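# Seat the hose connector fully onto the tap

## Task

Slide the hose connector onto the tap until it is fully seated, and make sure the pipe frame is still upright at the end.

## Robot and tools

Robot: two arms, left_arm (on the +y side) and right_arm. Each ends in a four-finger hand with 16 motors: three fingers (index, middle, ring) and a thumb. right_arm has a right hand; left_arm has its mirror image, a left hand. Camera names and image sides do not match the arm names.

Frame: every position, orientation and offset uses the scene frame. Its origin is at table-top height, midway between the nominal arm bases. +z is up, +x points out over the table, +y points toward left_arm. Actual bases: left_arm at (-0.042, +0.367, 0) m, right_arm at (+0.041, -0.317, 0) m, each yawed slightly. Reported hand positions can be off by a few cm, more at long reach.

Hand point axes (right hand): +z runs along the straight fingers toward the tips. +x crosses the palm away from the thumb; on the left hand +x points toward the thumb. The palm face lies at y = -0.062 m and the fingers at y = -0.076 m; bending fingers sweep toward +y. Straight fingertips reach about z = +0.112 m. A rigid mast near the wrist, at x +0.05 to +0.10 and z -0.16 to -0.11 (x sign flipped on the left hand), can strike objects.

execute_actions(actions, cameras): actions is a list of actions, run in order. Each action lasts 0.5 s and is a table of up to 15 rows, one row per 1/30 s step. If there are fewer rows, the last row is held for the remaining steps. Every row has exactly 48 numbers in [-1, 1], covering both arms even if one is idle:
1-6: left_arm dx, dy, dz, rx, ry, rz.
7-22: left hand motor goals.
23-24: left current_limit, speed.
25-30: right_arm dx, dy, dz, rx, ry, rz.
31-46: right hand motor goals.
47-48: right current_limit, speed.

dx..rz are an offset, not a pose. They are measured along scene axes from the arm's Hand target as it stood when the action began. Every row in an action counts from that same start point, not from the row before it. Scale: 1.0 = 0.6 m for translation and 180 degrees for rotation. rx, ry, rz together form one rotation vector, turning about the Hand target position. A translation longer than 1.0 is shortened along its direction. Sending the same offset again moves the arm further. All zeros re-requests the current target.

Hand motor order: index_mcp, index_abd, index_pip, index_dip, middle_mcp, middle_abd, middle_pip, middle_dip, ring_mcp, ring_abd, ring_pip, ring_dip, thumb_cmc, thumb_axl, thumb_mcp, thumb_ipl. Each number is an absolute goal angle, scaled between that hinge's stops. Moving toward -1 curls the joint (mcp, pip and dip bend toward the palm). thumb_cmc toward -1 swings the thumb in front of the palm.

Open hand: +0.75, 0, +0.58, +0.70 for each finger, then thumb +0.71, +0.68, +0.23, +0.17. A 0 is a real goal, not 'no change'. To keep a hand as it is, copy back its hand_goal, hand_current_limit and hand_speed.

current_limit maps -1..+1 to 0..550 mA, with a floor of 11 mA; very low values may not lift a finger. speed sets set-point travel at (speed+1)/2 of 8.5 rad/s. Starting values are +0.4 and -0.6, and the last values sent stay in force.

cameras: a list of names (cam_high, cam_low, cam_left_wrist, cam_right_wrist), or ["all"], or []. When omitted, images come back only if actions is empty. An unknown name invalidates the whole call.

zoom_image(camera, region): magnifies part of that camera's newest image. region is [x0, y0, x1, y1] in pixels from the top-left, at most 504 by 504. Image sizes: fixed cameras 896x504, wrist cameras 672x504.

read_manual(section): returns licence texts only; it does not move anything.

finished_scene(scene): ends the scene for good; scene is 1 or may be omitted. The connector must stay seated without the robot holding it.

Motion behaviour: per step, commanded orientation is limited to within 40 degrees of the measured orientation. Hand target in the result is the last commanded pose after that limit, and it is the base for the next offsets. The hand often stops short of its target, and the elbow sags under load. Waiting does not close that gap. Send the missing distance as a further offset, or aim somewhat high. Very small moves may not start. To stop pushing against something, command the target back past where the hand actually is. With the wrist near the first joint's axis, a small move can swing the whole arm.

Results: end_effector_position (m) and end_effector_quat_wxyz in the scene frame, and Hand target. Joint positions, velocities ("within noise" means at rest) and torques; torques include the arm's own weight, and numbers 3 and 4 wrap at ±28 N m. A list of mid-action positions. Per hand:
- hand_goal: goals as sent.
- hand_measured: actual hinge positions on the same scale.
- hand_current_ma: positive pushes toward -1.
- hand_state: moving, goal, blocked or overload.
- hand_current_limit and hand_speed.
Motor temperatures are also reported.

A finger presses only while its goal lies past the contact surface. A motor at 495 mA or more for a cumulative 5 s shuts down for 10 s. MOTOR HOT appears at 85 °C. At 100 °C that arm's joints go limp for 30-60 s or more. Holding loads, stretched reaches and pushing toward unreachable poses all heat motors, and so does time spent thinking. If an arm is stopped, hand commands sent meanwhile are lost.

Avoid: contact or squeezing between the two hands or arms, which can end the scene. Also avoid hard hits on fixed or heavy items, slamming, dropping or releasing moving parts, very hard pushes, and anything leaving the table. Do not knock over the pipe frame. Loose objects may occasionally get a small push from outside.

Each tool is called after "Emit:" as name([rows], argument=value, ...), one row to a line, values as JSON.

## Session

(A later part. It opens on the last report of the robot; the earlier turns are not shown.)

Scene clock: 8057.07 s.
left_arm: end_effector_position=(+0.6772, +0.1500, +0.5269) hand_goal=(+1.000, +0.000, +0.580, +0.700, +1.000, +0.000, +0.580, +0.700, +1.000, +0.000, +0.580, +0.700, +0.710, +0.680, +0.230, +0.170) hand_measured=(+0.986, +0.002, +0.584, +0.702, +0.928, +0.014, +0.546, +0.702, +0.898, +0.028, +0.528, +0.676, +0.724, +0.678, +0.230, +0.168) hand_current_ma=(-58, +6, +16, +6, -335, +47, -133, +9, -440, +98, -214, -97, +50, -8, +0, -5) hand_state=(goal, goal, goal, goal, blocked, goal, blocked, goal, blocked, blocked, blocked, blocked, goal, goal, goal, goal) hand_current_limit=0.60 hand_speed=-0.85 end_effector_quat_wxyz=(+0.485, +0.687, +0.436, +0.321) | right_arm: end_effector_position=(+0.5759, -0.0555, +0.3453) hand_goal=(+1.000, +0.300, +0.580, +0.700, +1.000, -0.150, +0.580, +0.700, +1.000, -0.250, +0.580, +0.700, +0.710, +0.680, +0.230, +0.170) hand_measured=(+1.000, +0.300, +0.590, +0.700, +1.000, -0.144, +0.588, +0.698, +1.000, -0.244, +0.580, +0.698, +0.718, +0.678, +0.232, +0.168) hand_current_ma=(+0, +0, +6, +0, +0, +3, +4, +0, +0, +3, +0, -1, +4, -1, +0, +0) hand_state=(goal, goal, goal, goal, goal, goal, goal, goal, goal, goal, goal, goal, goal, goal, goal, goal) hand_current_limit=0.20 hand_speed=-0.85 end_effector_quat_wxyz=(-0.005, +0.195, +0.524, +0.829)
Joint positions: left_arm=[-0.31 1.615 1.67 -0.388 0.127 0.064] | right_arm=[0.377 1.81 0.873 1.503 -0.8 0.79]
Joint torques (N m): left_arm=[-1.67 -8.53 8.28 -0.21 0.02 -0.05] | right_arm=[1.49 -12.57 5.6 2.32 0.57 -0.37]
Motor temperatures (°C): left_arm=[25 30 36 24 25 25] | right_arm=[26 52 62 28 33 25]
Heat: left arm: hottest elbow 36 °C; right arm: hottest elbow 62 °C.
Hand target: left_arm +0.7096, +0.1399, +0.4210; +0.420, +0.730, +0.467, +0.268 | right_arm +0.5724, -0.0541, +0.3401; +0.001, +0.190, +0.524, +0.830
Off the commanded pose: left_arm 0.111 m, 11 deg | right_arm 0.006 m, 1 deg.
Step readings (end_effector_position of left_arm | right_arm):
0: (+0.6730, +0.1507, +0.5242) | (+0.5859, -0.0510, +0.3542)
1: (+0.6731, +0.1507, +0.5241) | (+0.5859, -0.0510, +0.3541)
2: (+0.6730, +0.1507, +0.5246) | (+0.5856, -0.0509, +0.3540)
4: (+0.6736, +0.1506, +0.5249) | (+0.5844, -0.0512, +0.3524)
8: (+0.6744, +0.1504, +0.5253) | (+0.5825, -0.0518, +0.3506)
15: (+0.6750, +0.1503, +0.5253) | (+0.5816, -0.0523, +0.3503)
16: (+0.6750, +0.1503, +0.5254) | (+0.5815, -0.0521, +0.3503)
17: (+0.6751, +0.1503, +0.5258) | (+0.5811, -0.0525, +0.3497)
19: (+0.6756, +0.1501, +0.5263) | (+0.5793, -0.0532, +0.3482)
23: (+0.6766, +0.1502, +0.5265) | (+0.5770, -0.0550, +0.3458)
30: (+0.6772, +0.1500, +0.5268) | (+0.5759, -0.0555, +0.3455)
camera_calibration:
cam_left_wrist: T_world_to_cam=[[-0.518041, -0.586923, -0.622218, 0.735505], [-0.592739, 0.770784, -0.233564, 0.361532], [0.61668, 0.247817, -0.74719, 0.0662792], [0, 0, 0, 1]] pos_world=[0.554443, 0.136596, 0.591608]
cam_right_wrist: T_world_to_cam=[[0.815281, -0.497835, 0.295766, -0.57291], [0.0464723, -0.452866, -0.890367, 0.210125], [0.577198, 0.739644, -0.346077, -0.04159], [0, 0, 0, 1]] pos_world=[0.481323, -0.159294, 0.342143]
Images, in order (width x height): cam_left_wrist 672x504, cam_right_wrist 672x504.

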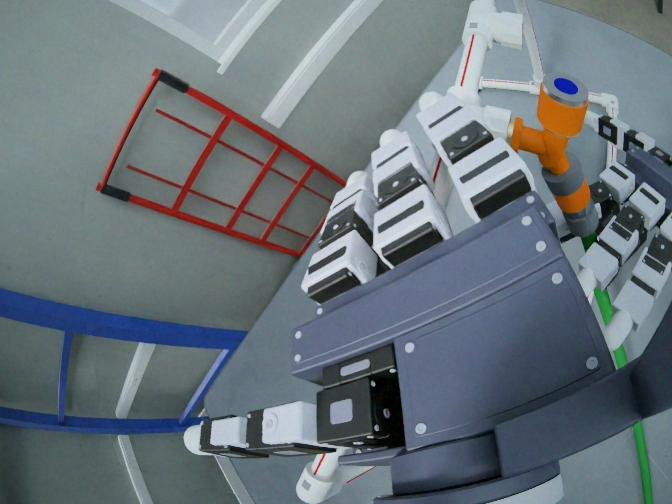

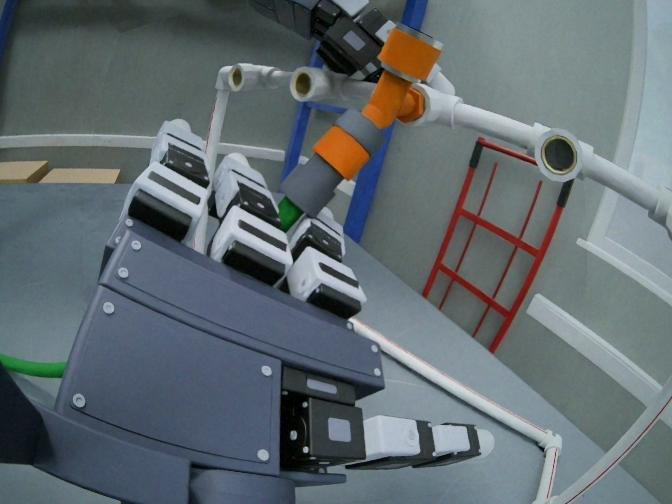

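Emit:
execute_actions([
  [[0,0,0.02,0,0,0,1,0,0.58,0.7,1,0,0.58,0.7,1,0,0.58,0.7,0.71,0.68,0.23,0.17,0.6,-0.85,-0.013,-0.048,-0.015,0,0,0,1,0.3,0.58,0.7,1,-0.15,0.58,0.7,1,-0.25,0.58,0.7,0.71,0.68,0.23,0.17,0.2,-0.85]],
  [[0,0,0.02,0,0,0,1,0,0.58,0.7,1,0,0.58,0.7,1,0,0.58,0.7,0.71,0.68,0.23,0.17,0.6,-0.85,-0.019,-0.07,-0.01,0,0,0,1,0.3,0.58,0.7,1,-0.15,0.58,0.7,1,-0.25,0.58,0.7,0.71,0.68,0.23,0.17,0.2,-0.85]],
  [[0,0,0.02,0,0,0,1,0,0.58,0.7,1,0,0.58,0.7,1,0,0.58,0.7,0.71,0.68,0.23,0.17,0.6,-0.85,-0.019,-0.07,-0.01,0,0,0,1,0.3,0.58,0.7,1,-0.15,0.58,0.7,1,-0.25,0.58,0.7,0.71,0.68,0.23,0.17,0.2,-0.85]],
], cameras=["cam_right_wrist","cam_left_wrist","cam_low"])

Scene clock: 8073.07 s.
left_arm: end_effector_position=(+0.6836, +0.1488, +0.5308) hand_goal=(+1.000, +0.000, +0.580, +0.700, +1.000, +0.000, +0.580, +0.700, +1.000, +0.000, +0.580, +0.700, +0.710, +0.680, +0.230, +0.170) hand_measured=(+1.000, +0.002, +0.584, +0.702, +0.928, +0.014, +0.546, +0.702, +0.888, +0.020, +0.528, +0.674, +0.724, +0.678, +0.230, +0.168) hand_current_ma=(+0, +6, +16, +6, -335, +47, -134, +9, -440, +69, -217, -103, +50, -8, +0, -5) hand_state=(goal, goal, goal, goal, blocked, goal, blocked, goal, blocked, blocked, blocked, blocked, goal, goal, goal, goal) hand_current_limit=0.60 hand_speed=-0.85 end_effector_quat_wxyz=(+0.467, +0.699, +0.447, +0.305) | right_arm: end_effector_position=(+0.5489, -0.1669, +0.3114) hand_goal=(+1.000, +0.300, +0.580, +0.700, +1.000, -0.150, +0.580, +0.700, +1.000, -0.250, +0.580, +0.700, +0.710, +0.680, +0.230, +0.170) hand_measured=(+1.000, +0.302, +0.586, +0.700, +1.000, -0.144, +0.586, +0.698, +1.000, -0.244, +0.580, +0.698, +0.718, +0.678, +0.232, +0.168) hand_current_ma=(+0, +0, +3, +0, +0, +2, +3, +0, +0, +2, +0, -1, +4, -1, +0, +0) hand_state=(goal, goal, goal, goal, goal, goal, goal, goal, goal, goal, goal, goal, goal, goal, goal, goal) hand_current_limit=0.20 hand_speed=-0.85 end_effector_quat_wxyz=(+0.014, +0.240, +0.559, +0.793)
Joint positions: left_arm=[-0.309 1.638 1.748 -0.5 0.127 0.063] | right_arm=[0.131 1.72 0.668 1.553 -1 0.819]
Joint torques (N m): left_arm=[-1.79 -10.05 10.33 0.54 0.01 -0.04] | right_arm=[1.38 -12.04 4.68 1.98 0.4 -0.04]
Motor temperatures (°C): left_arm=[25 29 37 24 25 25] | right_arm=[26 50 59 28 32 25]
Heat: left arm: hottest elbow 37 °C; right arm: hottest elbow 59 °C.
Hand target: left_arm +0.7096, +0.1397, +0.4567; +0.420, +0.730, +0.467, +0.268 | right_arm +0.5418, -0.1669, +0.3192; +0.001, +0.190, +0.524, +0.830
Off the commanded pose: left_arm 0.079 m, 8 deg | right_arm 0.011 m, 8 deg.
joint sent to its limit (right arm) — joint 4 (wrist pitch), upper limit. The joint targets are off in orientation, not in position.
Step readings (end_effector_position of left_arm | right_arm):
0: (+0.6772, +0.1500, +0.5269) | (+0.5758, -0.0555, +0.3453)
1: (+0.6772, +0.1500, +0.5268) | (+0.5756, -0.0555, +0.3452)
2: (+0.6773, +0.1500, +0.5272) | (+0.5743, -0.0557, +0.3446)
4: (+0.6778, +0.1498, +0.5278) | (+0.5695, -0.0579, +0.3420)
8: (+0.6788, +0.1495, +0.5279) | (+0.5662, -0.0704, +0.3324)
15: (+0.6792, +0.1494, +0.5281) | (+0.5687, -0.0810, +0.3312)
16: (+0.6792, +0.1494, +0.5283) | (+0.5685, -0.0810, +0.3308)
17: (+0.6793, +0.1494, +0.5286) | (+0.5674, -0.0820, +0.3290)
19: (+0.6800, +0.1495, +0.5290) | (+0.5623, -0.0851, +0.3234)
23: (+0.6808, +0.1492, +0.5295) | (+0.5591, -0.1070, +0.3129)
30: (+0.6814, +0.1491, +0.5294) | (+0.5615, -0.1248, +0.3168)
31: (+0.6813, +0.1491, +0.5297) | (+0.5608, -0.1245, +0.3170)
32: (+0.6814, +0.1491, +0.5301) | (+0.5591, -0.1250, +0.3164)
34: (+0.6822, +0.1492, +0.5302) | (+0.5530, -0.1279, +0.3135)
38: (+0.6831, +0.1490, +0.5307) | (+0.5476, -0.1500, +0.3095)
45: (+0.6835, +0.1488, +0.5309) | (+0.5493, -0.1672, +0.3125)
camera_calibration:
cam_left_wrist: T_world_to_cam=[[-0.551265, -0.57826, -0.601433, 0.750991], [-0.605316, 0.773299, -0.18868, 0.351655], [0.574194, 0.260044, -0.776323, 0.108261], [0, 0, 0, 1]] pos_world=[0.564695, 0.134181, 0.602066]
cam_right_wrist: T_world_to_cam=[[0.802872, -0.518883, 0.293525, -0.592385], [-0.0436227, -0.542181, -0.839129, 0.149229], [0.594553, 0.660908, -0.457937, 0.0568505], [0, 0, 0, 1]] pos_world=[0.448318, -0.264043, 0.325136]
Images, in order (width x height): cam_low 896x504, cam_left_wrist 672x504, cam_right_wrist 672x504.

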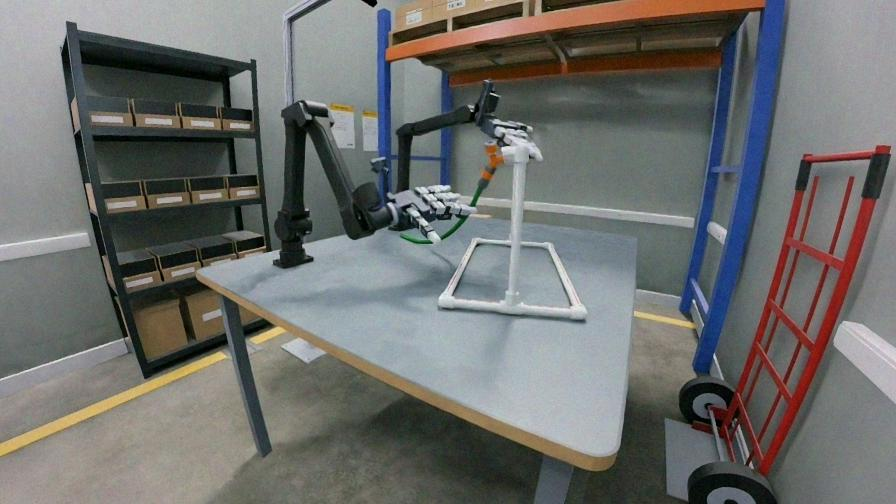

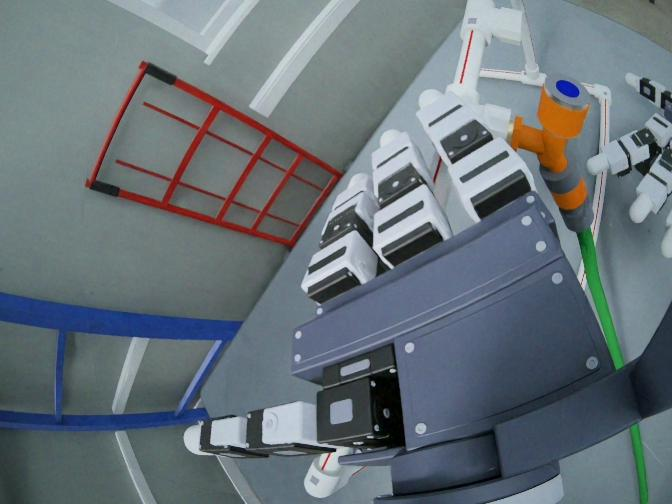

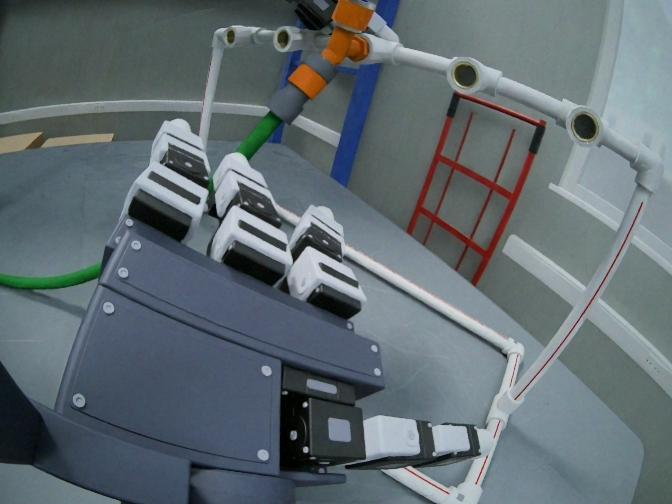

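Emit:
execute_actions([
  [[-0.012,0,0.03,0,0,0,1,0,0.58,0.7,1,0,0.58,0.7,1,0,0.58,0.7,0.71,0.68,0.23,0.17,0.6,-0.85,-0.03,-0.05,0,0,0,0,1,0.3,0.58,0.7,1,-0.15,0.58,0.7,1,-0.25,0.58,0.7,0.71,0.68,0.23,0.17,0.2,-0.85]],
  [[-0.012,0,0.03,0,0,0,1,0,0.58,0.7,1,0,0.58,0.7,1,0,0.58,0.7,0.71,0.68,0.23,0.17,0.6,-0.85,-0.03,-0.06,0,0,0,0,1,0.3,0.58,0.7,1,-0.15,0.58,0.7,1,-0.25,0.58,0.7,0.71,0.68,0.23,0.17,0.2,-0.85]],
  [[-0.01,0,0.03,0,0,0,1,0,0.58,0.7,1,0,0.58,0.7,1,0,0.58,0.7,0.71,0.68,0.23,0.17,0.6,-0.85,-0.02,-0.04,0,0,0,0,1,0.3,0.58,0.7,1,-0.15,0.58,0.7,1,-0.25,0.58,0.7,0.71,0.68,0.23,0.17,0.2,-0.85]],
  [[0,0,0.03,0,0,0,1,0,0.58,0.7,1,0,0.58,0.7,1,0,0.58,0.7,0.71,0.68,0.23,0.17,0.6,-0.85,0,0,0,0,0,0,1,0.3,0.58,0.7,1,-0.15,0.58,0.7,1,-0.25,0.58,0.7,0.71,0.68,0.23,0.17,0.2,-0.85]],
], cameras=["cam_left_wrist","cam_low","cam_high"])

Scene clock: 8110.07 s.
left_arm: end_effector_position=(+0.6826, +0.1504, +0.5406) hand_goal=(+1.000, +0.000, +0.580, +0.700, +1.000, +0.000, +0.580, +0.700, +1.000, +0.000, +0.580, +0.700, +0.710, +0.680, +0.230, +0.170) hand_measured=(+1.000, +0.002, +0.584, +0.702, +0.958, +0.014, +0.548, +0.702, +0.882, +0.000, +0.528, +0.672, +0.724, +0.678, +0.230, +0.168) hand_current_ma=(+0, +6, +16, +6, -181, +47, -130, +9, -440, +2, -222, -115, +50, -8, +0, -5) hand_state=(goal, goal, goal, goal, blocked, goal, blocked, goal, blocked, goal, blocked, blocked, goal, goal, goal, goal) hand_current_limit=0.60 hand_speed=-0.85 end_effector_quat_wxyz=(+0.433, +0.719, +0.467, +0.279) | right_arm: end_effector_position=(+0.5001, -0.2563, +0.3148) hand_goal=(+1.000, +0.300, +0.580, +0.700, +1.000, -0.150, +0.580, +0.700, +1.000, -0.250, +0.580, +0.700, +0.710, +0.680, +0.230, +0.170) hand_measured=(+1.000, +0.302, +0.586, +0.700, +1.000, -0.144, +0.586, +0.698, +1.000, -0.244, +0.580, +0.698, +0.718, +0.678, +0.232, +0.168) hand_current_ma=(+0, +0, +3, +0, +0, +2, +3, +0, +0, +2, +0, -1, +4, -1, +0, +0) hand_state=(goal, goal, goal, goal, goal, goal, goal, goal, goal, goal, goal, goal, goal, goal, goal, goal) hand_current_limit=0.20 hand_speed=-0.85 end_effector_quat_wxyz=(+0.031, +0.278, +0.577, +0.767)
Joint positions: left_arm=[-0.309 1.659 1.873 -0.707 0.121 0.061] | right_arm=[-0.115 1.556 0.511 1.554 -1.193 0.887]
Joint torques (N m): left_arm=[-2.84 -13.04 13.65 1.39 -0.09 -0.08] | right_arm=[0.56 -9.47 4.34 1.77 0.49 -0.09]
Motor temperatures (°C): left_arm=[25 29 42 24 25 25] | right_arm=[26 45 53 28 30 24]
Heat: left arm: hottest elbow 42 °C; right arm: hottest elbow 53 °C.
Hand target: left_arm +0.6891, +0.1397, +0.5289; +0.420, +0.730, +0.467, +0.268 | right_arm +0.4938, -0.2570, +0.3192; +0.001, +0.190, +0.524, +0.830
Off the commanded pose: left_arm 0.017 m, 2 deg | right_arm 0.008 m, 14 deg.
joint sent to its limit (right arm) — joint 4 (wrist pitch), upper limit. The joint targets are off in orientation, not in position.
Step readings (end_effector_position of left_arm | right_arm):
0: (+0.6836, +0.1488, +0.5309) | (+0.5489, -0.1670, +0.3113)
1: (+0.6836, +0.1488, +0.5309) | (+0.5486, -0.1668, +0.3112)
2: (+0.6835, +0.1488, +0.5314) | (+0.5473, -0.1671, +0.3104)
4: (+0.6838, +0.1490, +0.5322) | (+0.5412, -0.1692, +0.3083)
8: (+0.6836, +0.1491, +0.5326) | (+0.5315, -0.1846, +0.3091)
15: (+0.6834, +0.1492, +0.5326) | (+0.5300, -0.1956, +0.3147)
16: (+0.6833, +0.1492, +0.5327) | (+0.5296, -0.1955, +0.3140)
17: (+0.6832, +0.1494, +0.5333) | (+0.5282, -0.1962, +0.3128)
19: (+0.6831, +0.1495, +0.5336) | (+0.5223, -0.1994, +0.3097)
23: (+0.6822, +0.1499, +0.5342) | (+0.5135, -0.2200, +0.3099)
30: (+0.6819, +0.1501, +0.5345) | (+0.5118, -0.2327, +0.3154)
31: (+0.6819, +0.1501, +0.5346) | (+0.5115, -0.2325, +0.3148)
32: (+0.6817, +0.1502, +0.5351) | (+0.5106, -0.2327, +0.3137)
34: (+0.6813, +0.1505, +0.5361) | (+0.5066, -0.2345, +0.3113)
38: (+0.6802, +0.1509, +0.5376) | (+0.5006, -0.2480, +0.3117)
45: (+0.6798, +0.1511, +0.5378) | (+0.4998, -0.2562, +0.3151)
46: (+0.6797, +0.1511, +0.5380) | (+0.4998, -0.2562, +0.3150)
47: (+0.6797, +0.1511, +0.5387) | (+0.4999, -0.2562, +0.3150)
49: (+0.6804, +0.1510, +0.5396) | (+0.4999, -0.2562, +0.3149)
53: (+0.6819, +0.1506, +0.5404) | (+0.5000, -0.2562, +0.3148)
60: (+0.6826, +0.1504, +0.5406) | (+0.5001, -0.2563, +0.3148)
camera_calibration:
cam_left_wrist: T_world_to_cam=[[-0.605172, -0.564508, -0.561336, 0.770306], [-0.624987, 0.773647, -0.104225, 0.319327], [0.493111, 0.287753, -0.820999, 0.191326], [0, 0, 0, 1]] pos_world=[0.571398, 0.132743, 0.622761]
Images, in order (width x height): cam_high 896x504, cam_low 896x504, cam_left_wrist 672x504.

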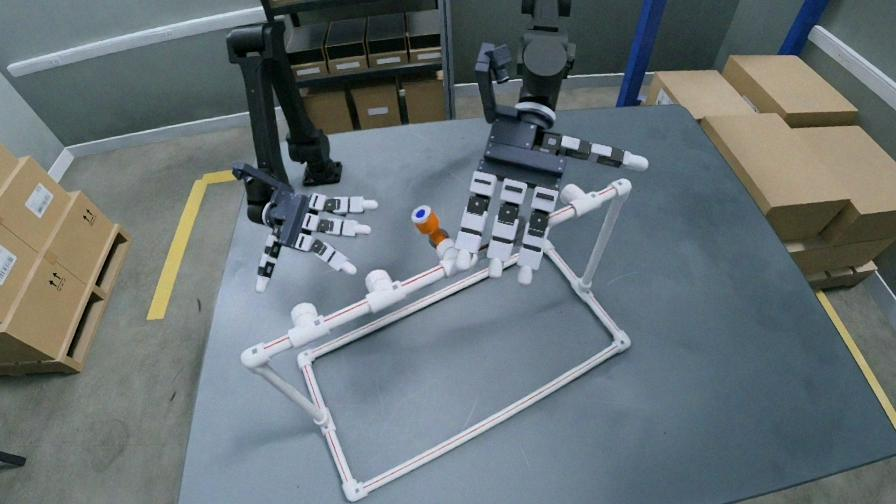

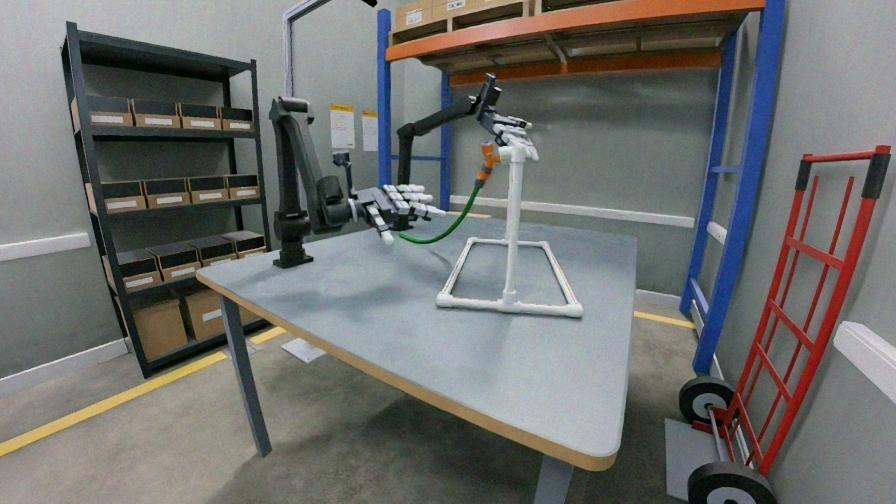

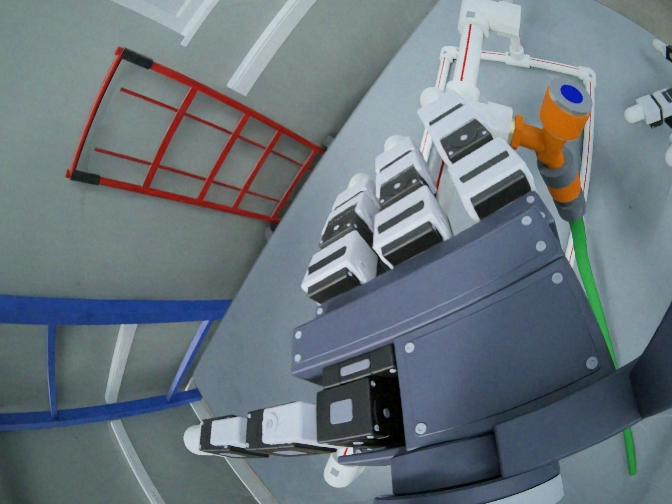

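Emit:
execute_actions([
  [[0,0,0.03,0,0,0,1,0,0.58,0.7,1,0,0.58,0.7,1,0,0.58,0.7,0.71,0.68,0.23,0.17,0.5,-0.85,0,0,0,0,0,0,1,0.3,0.58,0.7,1,-0.15,0.58,0.7,1,-0.25,0.58,0.7,0.71,0.68,0.23,0.17,0.2,-0.85]],
  [[0,0,0.03,0,0,0,1,0,0.58,0.7,1,0,0.58,0.7,1,0,0.58,0.7,0.71,0.68,0.23,0.17,0.5,-0.85,0,0,0,0,0,0,1,0.3,0.58,0.7,1,-0.15,0.58,0.7,1,-0.25,0.58,0.7,0.71,0.68,0.23,0.17,0.2,-0.85]],
  [[0,0,0.03,0,0,0,1,0,0.58,0.7,1,0,0.58,0.7,1,0,0.58,0.7,0.71,0.68,0.23,0.17,0.5,-0.85,0,0,0,0,0,0,1,0.3,0.58,0.7,1,-0.15,0.58,0.7,1,-0.25,0.58,0.7,0.71,0.68,0.23,0.17,0.2,-0.85]],
  [[0,0,0.04,0,0,0,1,0,0.58,0.7,1,0,0.58,0.7,1,0,0.58,0.7,0.71,0.68,0.23,0.17,0.5,-0.85,0,0,0,0,0,0,1,0.3,0.58,0.7,1,-0.15,0.58,0.7,1,-0.25,0.58,0.7,0.71,0.68,0.23,0.17,0.2,-0.85]],
], cameras=["cam_left_wrist","cam_high"])

Scene clock: 8130.33 s.
left_arm: end_effector_position=(+0.6927, +0.1478, +0.5762) hand_goal=(+1.000, +0.000, +0.580, +0.700, +1.000, +0.000, +0.580, +0.700, +1.000, +0.000, +0.580, +0.700, +0.710, +0.680, +0.230, +0.170) hand_measured=(+1.000, +0.002, +0.584, +0.702, +1.000, +0.004, +0.578, +0.702, +1.000, +0.004, +0.578, +0.698, +0.724, +0.678, +0.230, +0.168) hand_current_ma=(+0, +6, +16, +6, +0, +10, -5, +9, +0, +10, -4, -9, +50, -8, -1, -5) hand_state=(goal, goal, goal, goal, goal, goal, goal, goal, goal, goal, goal, goal, goal, goal, goal, goal) hand_current_limit=0.50 hand_speed=-0.85 end_effector_quat_wxyz=(+0.405, +0.734, +0.481, +0.256) | right_arm: end_effector_position=(+0.5001, -0.2563, +0.3148) hand_goal=(+1.000, +0.300, +0.580, +0.700, +1.000, -0.150, +0.580, +0.700, +1.000, -0.250, +0.580, +0.700, +0.710, +0.680, +0.230, +0.170) hand_measured=(+1.000, +0.302, +0.586, +0.700, +1.000, -0.144, +0.586, +0.698, +1.000, -0.244, +0.580, +0.698, +0.718, +0.678, +0.232, +0.168) hand_current_ma=(+0, +0, +3, +0, +0, +2, +3, +0, +0, +2, +0, -1, +4, -1, +0, +0) hand_state=(goal, goal, goal, goal, goal, goal, goal, goal, goal, goal, goal, goal, goal, goal, goal, goal) hand_current_limit=0.20 hand_speed=-0.85 end_effector_quat_wxyz=(+0.031, +0.278, +0.577, +0.767)
Joint positions: left_arm=[-0.309 1.76 2.162 -0.98 0.119 0.061] | right_arm=[-0.115 1.556 0.511 1.554 -1.193 0.887]
Joint torques (N m): left_arm=[-2.73 -15.91 16.12 2.67 -0.03 -0.08] | right_arm=[0.67 -9.05 4.38 1.8 0.47 -0.09]
Heat: left arm: hottest elbow 46 °C; right arm: hottest elbow 51 °C.
Hand target: left_arm +0.6892, +0.1397, +0.6068; +0.420, +0.730, +0.467, +0.268 | right_arm +0.4938, -0.2570, +0.3192; +0.001, +0.190, +0.524, +0.830
Off the commanded pose: left_arm 0.032 m, 3 deg | right_arm 0.008 m, 14 deg.
joint sent to its limit (right arm) — joint 4 (wrist pitch), upper limit. The joint targets are off in orientation, not in position.
Step readings (end_effector_position of left_arm | right_arm):
0: (+0.6827, +0.1504, +0.5405) | (+0.5001, -0.2563, +0.3148)
1: (+0.6827, +0.1504, +0.5407) | (+0.5001, -0.2563, +0.3148)
2: (+0.6828, +0.1504, +0.5413) | (+0.5001, -0.2563, +0.3148)
4: (+0.6838, +0.1501, +0.5422) | (+0.5001, -0.2563, +0.3148)
8: (+0.6856, +0.1496, +0.5434) | (+0.5001, -0.2563, +0.3148)
15: (+0.6864, +0.1494, +0.5436) | (+0.5001, -0.2563, +0.3148)
16: (+0.6863, +0.1494, +0.5440) | (+0.5001, -0.2563, +0.3148)
17: (+0.6865, +0.1494, +0.5444) | (+0.5001, -0.2563, +0.3148)
19: (+0.6875, +0.1492, +0.5457) | (+0.5001, -0.2563, +0.3148)
23: (+0.6889, +0.1488, +0.5482) | (+0.5001, -0.2563, +0.3148)
30: (+0.6893, +0.1487, +0.5488) | (+0.5001, -0.2563, +0.3148)
31: (+0.6894, +0.1487, +0.5490) | (+0.5001, -0.2563, +0.3148)
32: (+0.6894, +0.1487, +0.5496) | (+0.5001, -0.2563, +0.3148)
34: (+0.6902, +0.1485, +0.5509) | (+0.5001, -0.2563, +0.3148)
38: (+0.6909, +0.1483, +0.5564) | (+0.5001, -0.2563, +0.3148)
45: (+0.6893, +0.1488, +0.5619) | (+0.5001, -0.2563, +0.3148)
46: (+0.6891, +0.1489, +0.5625) | (+0.5001, -0.2563, +0.3148)
47: (+0.6891, +0.1489, +0.5632) | (+0.5001, -0.2563, +0.3148)
49: (+0.6900, +0.1486, +0.5659) | (+0.5001, -0.2563, +0.3148)
53: (+0.6911, +0.1483, +0.5730) | (+0.5001, -0.2563, +0.3148)
60: (+0.6903, +0.1485, +0.5802) | (+0.5001, -0.2563, +0.3148)
camera_calibration:
cam_left_wrist: T_world_to_cam=[[-0.647198, -0.552359, -0.52539, 0.801526], [-0.631835, 0.77428, -0.0357028, 0.29645], [0.42652, 0.308853, -0.850112, 0.276116], [0, 0, 0, 1]] pos_world=[0.588285, 0.127915, 0.666427]
Images, in order (width x height): cam_high 896x504, cam_left_wrist 672x504.

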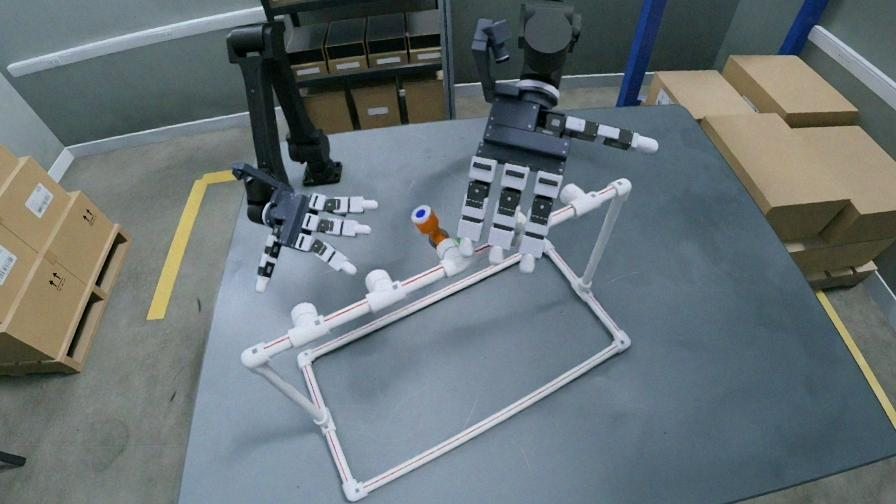

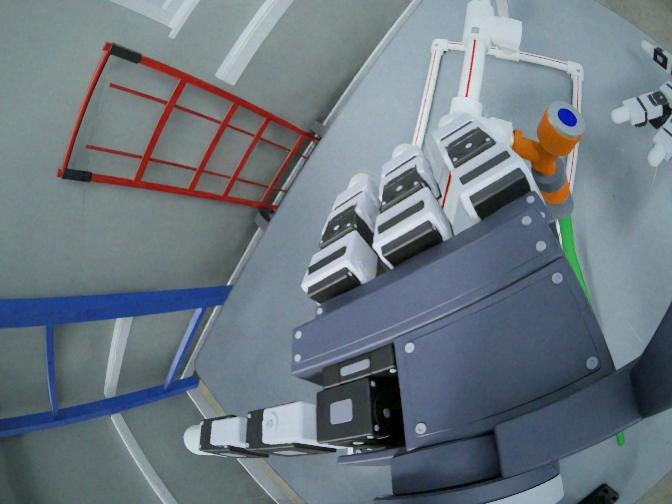

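Emit:
execute_actions([
  [[-0.02,0.02,0.06,0,0,0,1,0,0.58,0.7,1,0,0.58,0.7,1,0,0.58,0.7,0.71,0.68,0.23,0.17,0.4,-0.85,0,0,0,0,0,0,1,0.3,0.58,0.7,1,-0.15,0.58,0.7,1,-0.25,0.58,0.7,0.71,0.68,0.23,0.17,0.2,-0.85]],
  [[-0.07,0.02,0.05,0,0,0,1,0,0.58,0.7,1,0,0.58,0.7,1,0,0.58,0.7,0.71,0.68,0.23,0.17,0.4,-0.85,0,0,0,0,0,0,1,0.3,0.58,0.7,1,-0.15,0.58,0.7,1,-0.25,0.58,0.7,0.71,0.68,0.23,0.17,0.2,-0.85]],
  [[-0.1,0.02,0.02,0,0,0,1,0,0.58,0.7,1,0,0.58,0.7,1,0,0.58,0.7,0.71,0.68,0.23,0.17,0.4,-0.85,0,0,0,0,0,0,1,0.3,0.58,0.7,1,-0.15,0.58,0.7,1,-0.25,0.58,0.7,0.71,0.68,0.23,0.17,0.2,-0.85]],
], cameras=["all"])

Emit:
zoom_image(camera="cam_low", region=[440, 120, 560, 220])

Emit:
zoom_image(camera="cam_right_wrist", region=[200, 0, 420, 160])

Scene clock: 8154.60 s.
left_arm: end_effector_position=(+0.5768, +0.1805, +0.6783) hand_goal=(+1.000, +0.000, +0.580, +0.700, +1.000, +0.000, +0.580, +0.700, +1.000, +0.000, +0.580, +0.700, +0.710, +0.680, +0.230, +0.170) hand_measured=(+1.000, +0.002, +0.584, +0.702, +1.000, +0.004, +0.578, +0.702, +1.000, +0.004, +0.578, +0.698, +0.724, +0.678, +0.230, +0.168) hand_current_ma=(+0, +6, +15, +6, +0, +10, -4, +9, +0, +10, -4, -9, +50, -8, -3, -5) hand_state=(goal, goal, goal, goal, goal, goal, goal, goal, goal, goal, goal, goal, goal, goal, goal, goal) hand_current_limit=0.40 hand_speed=-0.85 end_effector_quat_wxyz=(+0.416, +0.730, +0.474, +0.263) | right_arm: end_effector_position=(+0.5001, -0.2563, +0.3148) hand_goal=(+1.000, +0.300, +0.580, +0.700, +1.000, -0.150, +0.580, +0.700, +1.000, -0.250, +0.580, +0.700, +0.710, +0.680, +0.230, +0.170) hand_measured=(+1.000, +0.302, +0.586, +0.700, +1.000, -0.144, +0.586, +0.698, +1.000, -0.244, +0.580, +0.698, +0.718, +0.678, +0.232, +0.168) hand_current_ma=(+0, +0, +3, +0, +0, +2, +3, +0, +0, +2, +0, -1, +4, -1, +0, +0) hand_state=(goal, goal, goal, goal, goal, goal, goal, goal, goal, goal, goal, goal, goal, goal, goal, goal) hand_current_limit=0.20 hand_speed=-0.85 end_effector_quat_wxyz=(+0.031, +0.278, +0.577, +0.767)
Joint positions: left_arm=[-0.309 1.542 2.165 -1.17 0.125 0.063] | right_arm=[-0.115 1.556 0.511 1.554 -1.193 0.887]
Joint torques (N m): left_arm=[-2.49 -12.28 10.71 3.21 -0.17 -0.09] | right_arm=[0.21 -9.29 4.26 1.66 0.47 -0.08]
Motor temperatures (°C): left_arm=[25 31 49 24 25 25] | right_arm=[26 43 49 28 29 24]
Heat: left arm: hottest elbow 49 °C; right arm: hottest elbow 49 °C.
Hand target: left_arm +0.5752, +0.1757, +0.6848; +0.420, +0.730, +0.467, +0.268 | right_arm +0.4938, -0.2570, +0.3192; +0.001, +0.190, +0.524, +0.830
Off the commanded pose: left_arm 0.008 m, 1 deg | right_arm 0.008 m, 14 deg.
joint sent to its limit (right arm) — joint 4 (wrist pitch), upper limit. The joint targets are off in orientation, not in position.
Step readings (end_effector_position of left_arm | right_arm):
0: (+0.6927, +0.1478, +0.5762) | (+0.5001, -0.2563, +0.3148)
1: (+0.6925, +0.1479, +0.5765) | (+0.5001, -0.2563, +0.3148)
2: (+0.6919, +0.1480, +0.5773) | (+0.5001, -0.2563, +0.3148)
4: (+0.6902, +0.1479, +0.5796) | (+0.5001, -0.2563, +0.3148)
8: (+0.6845, +0.1489, +0.5949) | (+0.5001, -0.2563, +0.3148)
15: (+0.6762, +0.1509, +0.6211) | (+0.5001, -0.2563, +0.3148)
16: (+0.6755, +0.1511, +0.6224) | (+0.5001, -0.2563, +0.3148)
17: (+0.6748, +0.1513, +0.6222) | (+0.5001, -0.2563, +0.3148)
19: (+0.6720, +0.1521, +0.6190) | (+0.5001, -0.2563, +0.3148)
23: (+0.6665, +0.1537, +0.6159) | (+0.5001, -0.2563, +0.3148)
30: (+0.6540, +0.1574, +0.6316) | (+0.5001, -0.2563, +0.3148)
31: (+0.6520, +0.1580, +0.6345) | (+0.5001, -0.2563, +0.3148)
32: (+0.6490, +0.1589, +0.6377) | (+0.5001, -0.2563, +0.3148)
34: (+0.6397, +0.1616, +0.6385) | (+0.5001, -0.2563, +0.3148)
38: (+0.6137, +0.1694, +0.6478) | (+0.5001, -0.2563, +0.3148)
45: (+0.5776, +0.1801, +0.6844) | (+0.5001, -0.2563, +0.3148)
camera_calibration:
cam_left_wrist: T_world_to_cam=[[-0.635818, -0.553362, -0.538076, 0.800465], [-0.625253, 0.778013, -0.0612847, 0.21456], [0.452543, 0.297468, -0.840665, 0.382845], [0, 0, 0, 1]] pos_world=[0.469851, 0.162132, 0.765705]
cam_right_wrist: T_world_to_cam=[[0.785533, -0.54956, 0.284467, -0.596897], [-0.123384, -0.589558, -0.798247, 0.116468], [0.606394, 0.591951, -0.530924, 0.145785], [0, 0, 0, 1]] pos_world=[0.39485, -0.345663, 0.340169]

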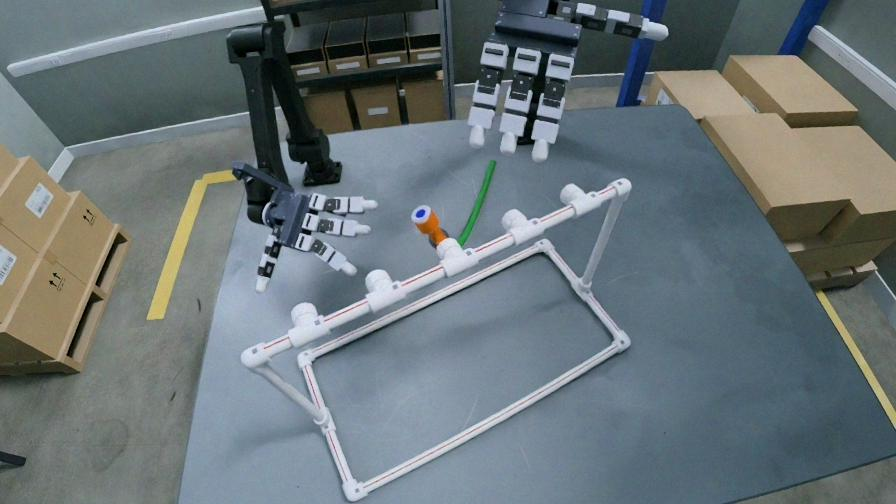

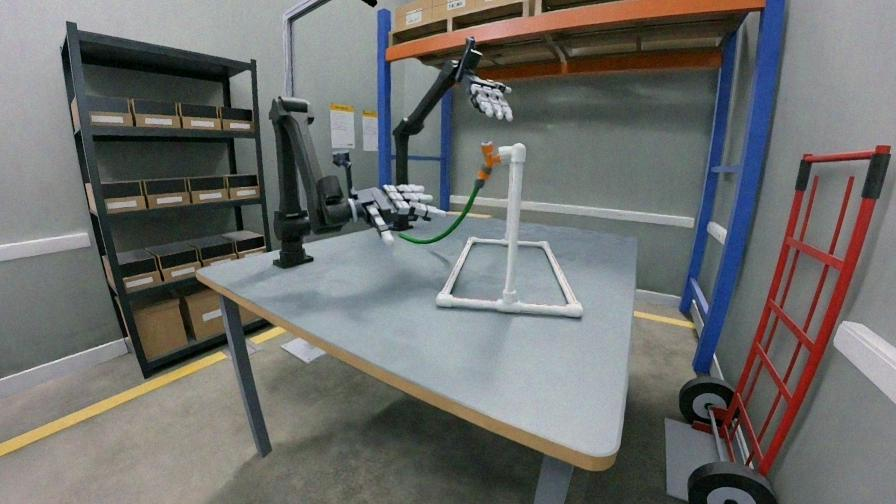

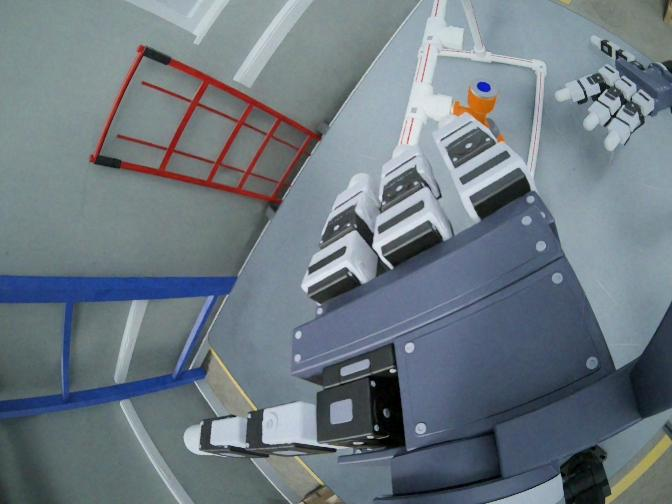

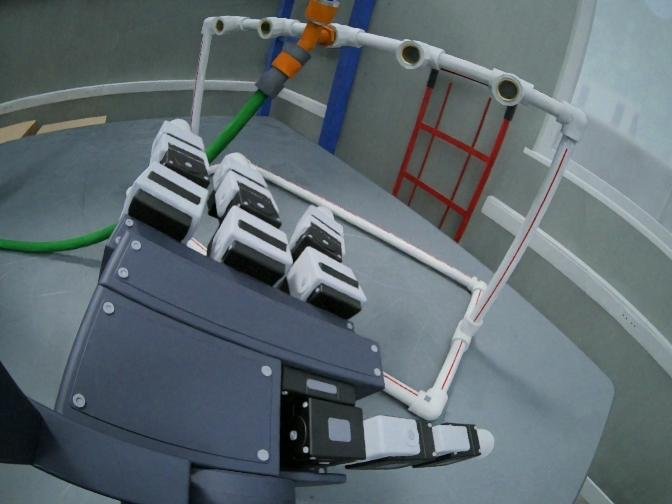

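Scaled by 4.200 from the camera's 896x504 image, which has a finer 1280x720 frame.

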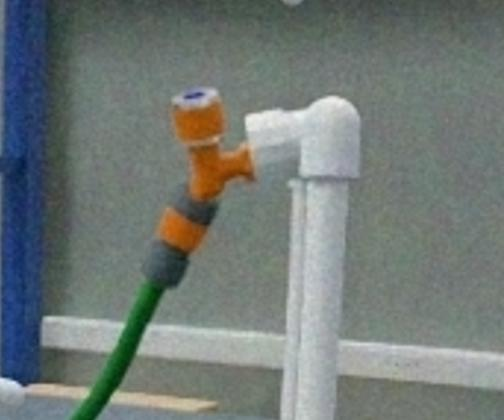

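Scaled by 2.291 from the camera's 672x504 image, which has a finer 960x720 frame.

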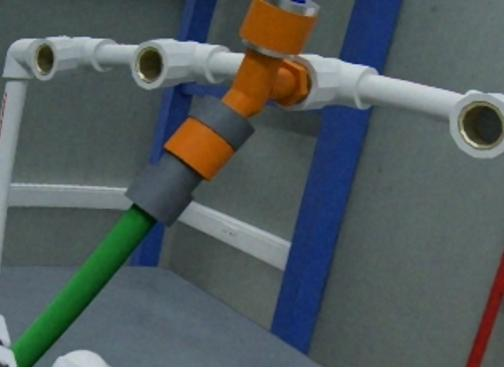

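Emit:
finished_scene()

The scene is finished: the task was done.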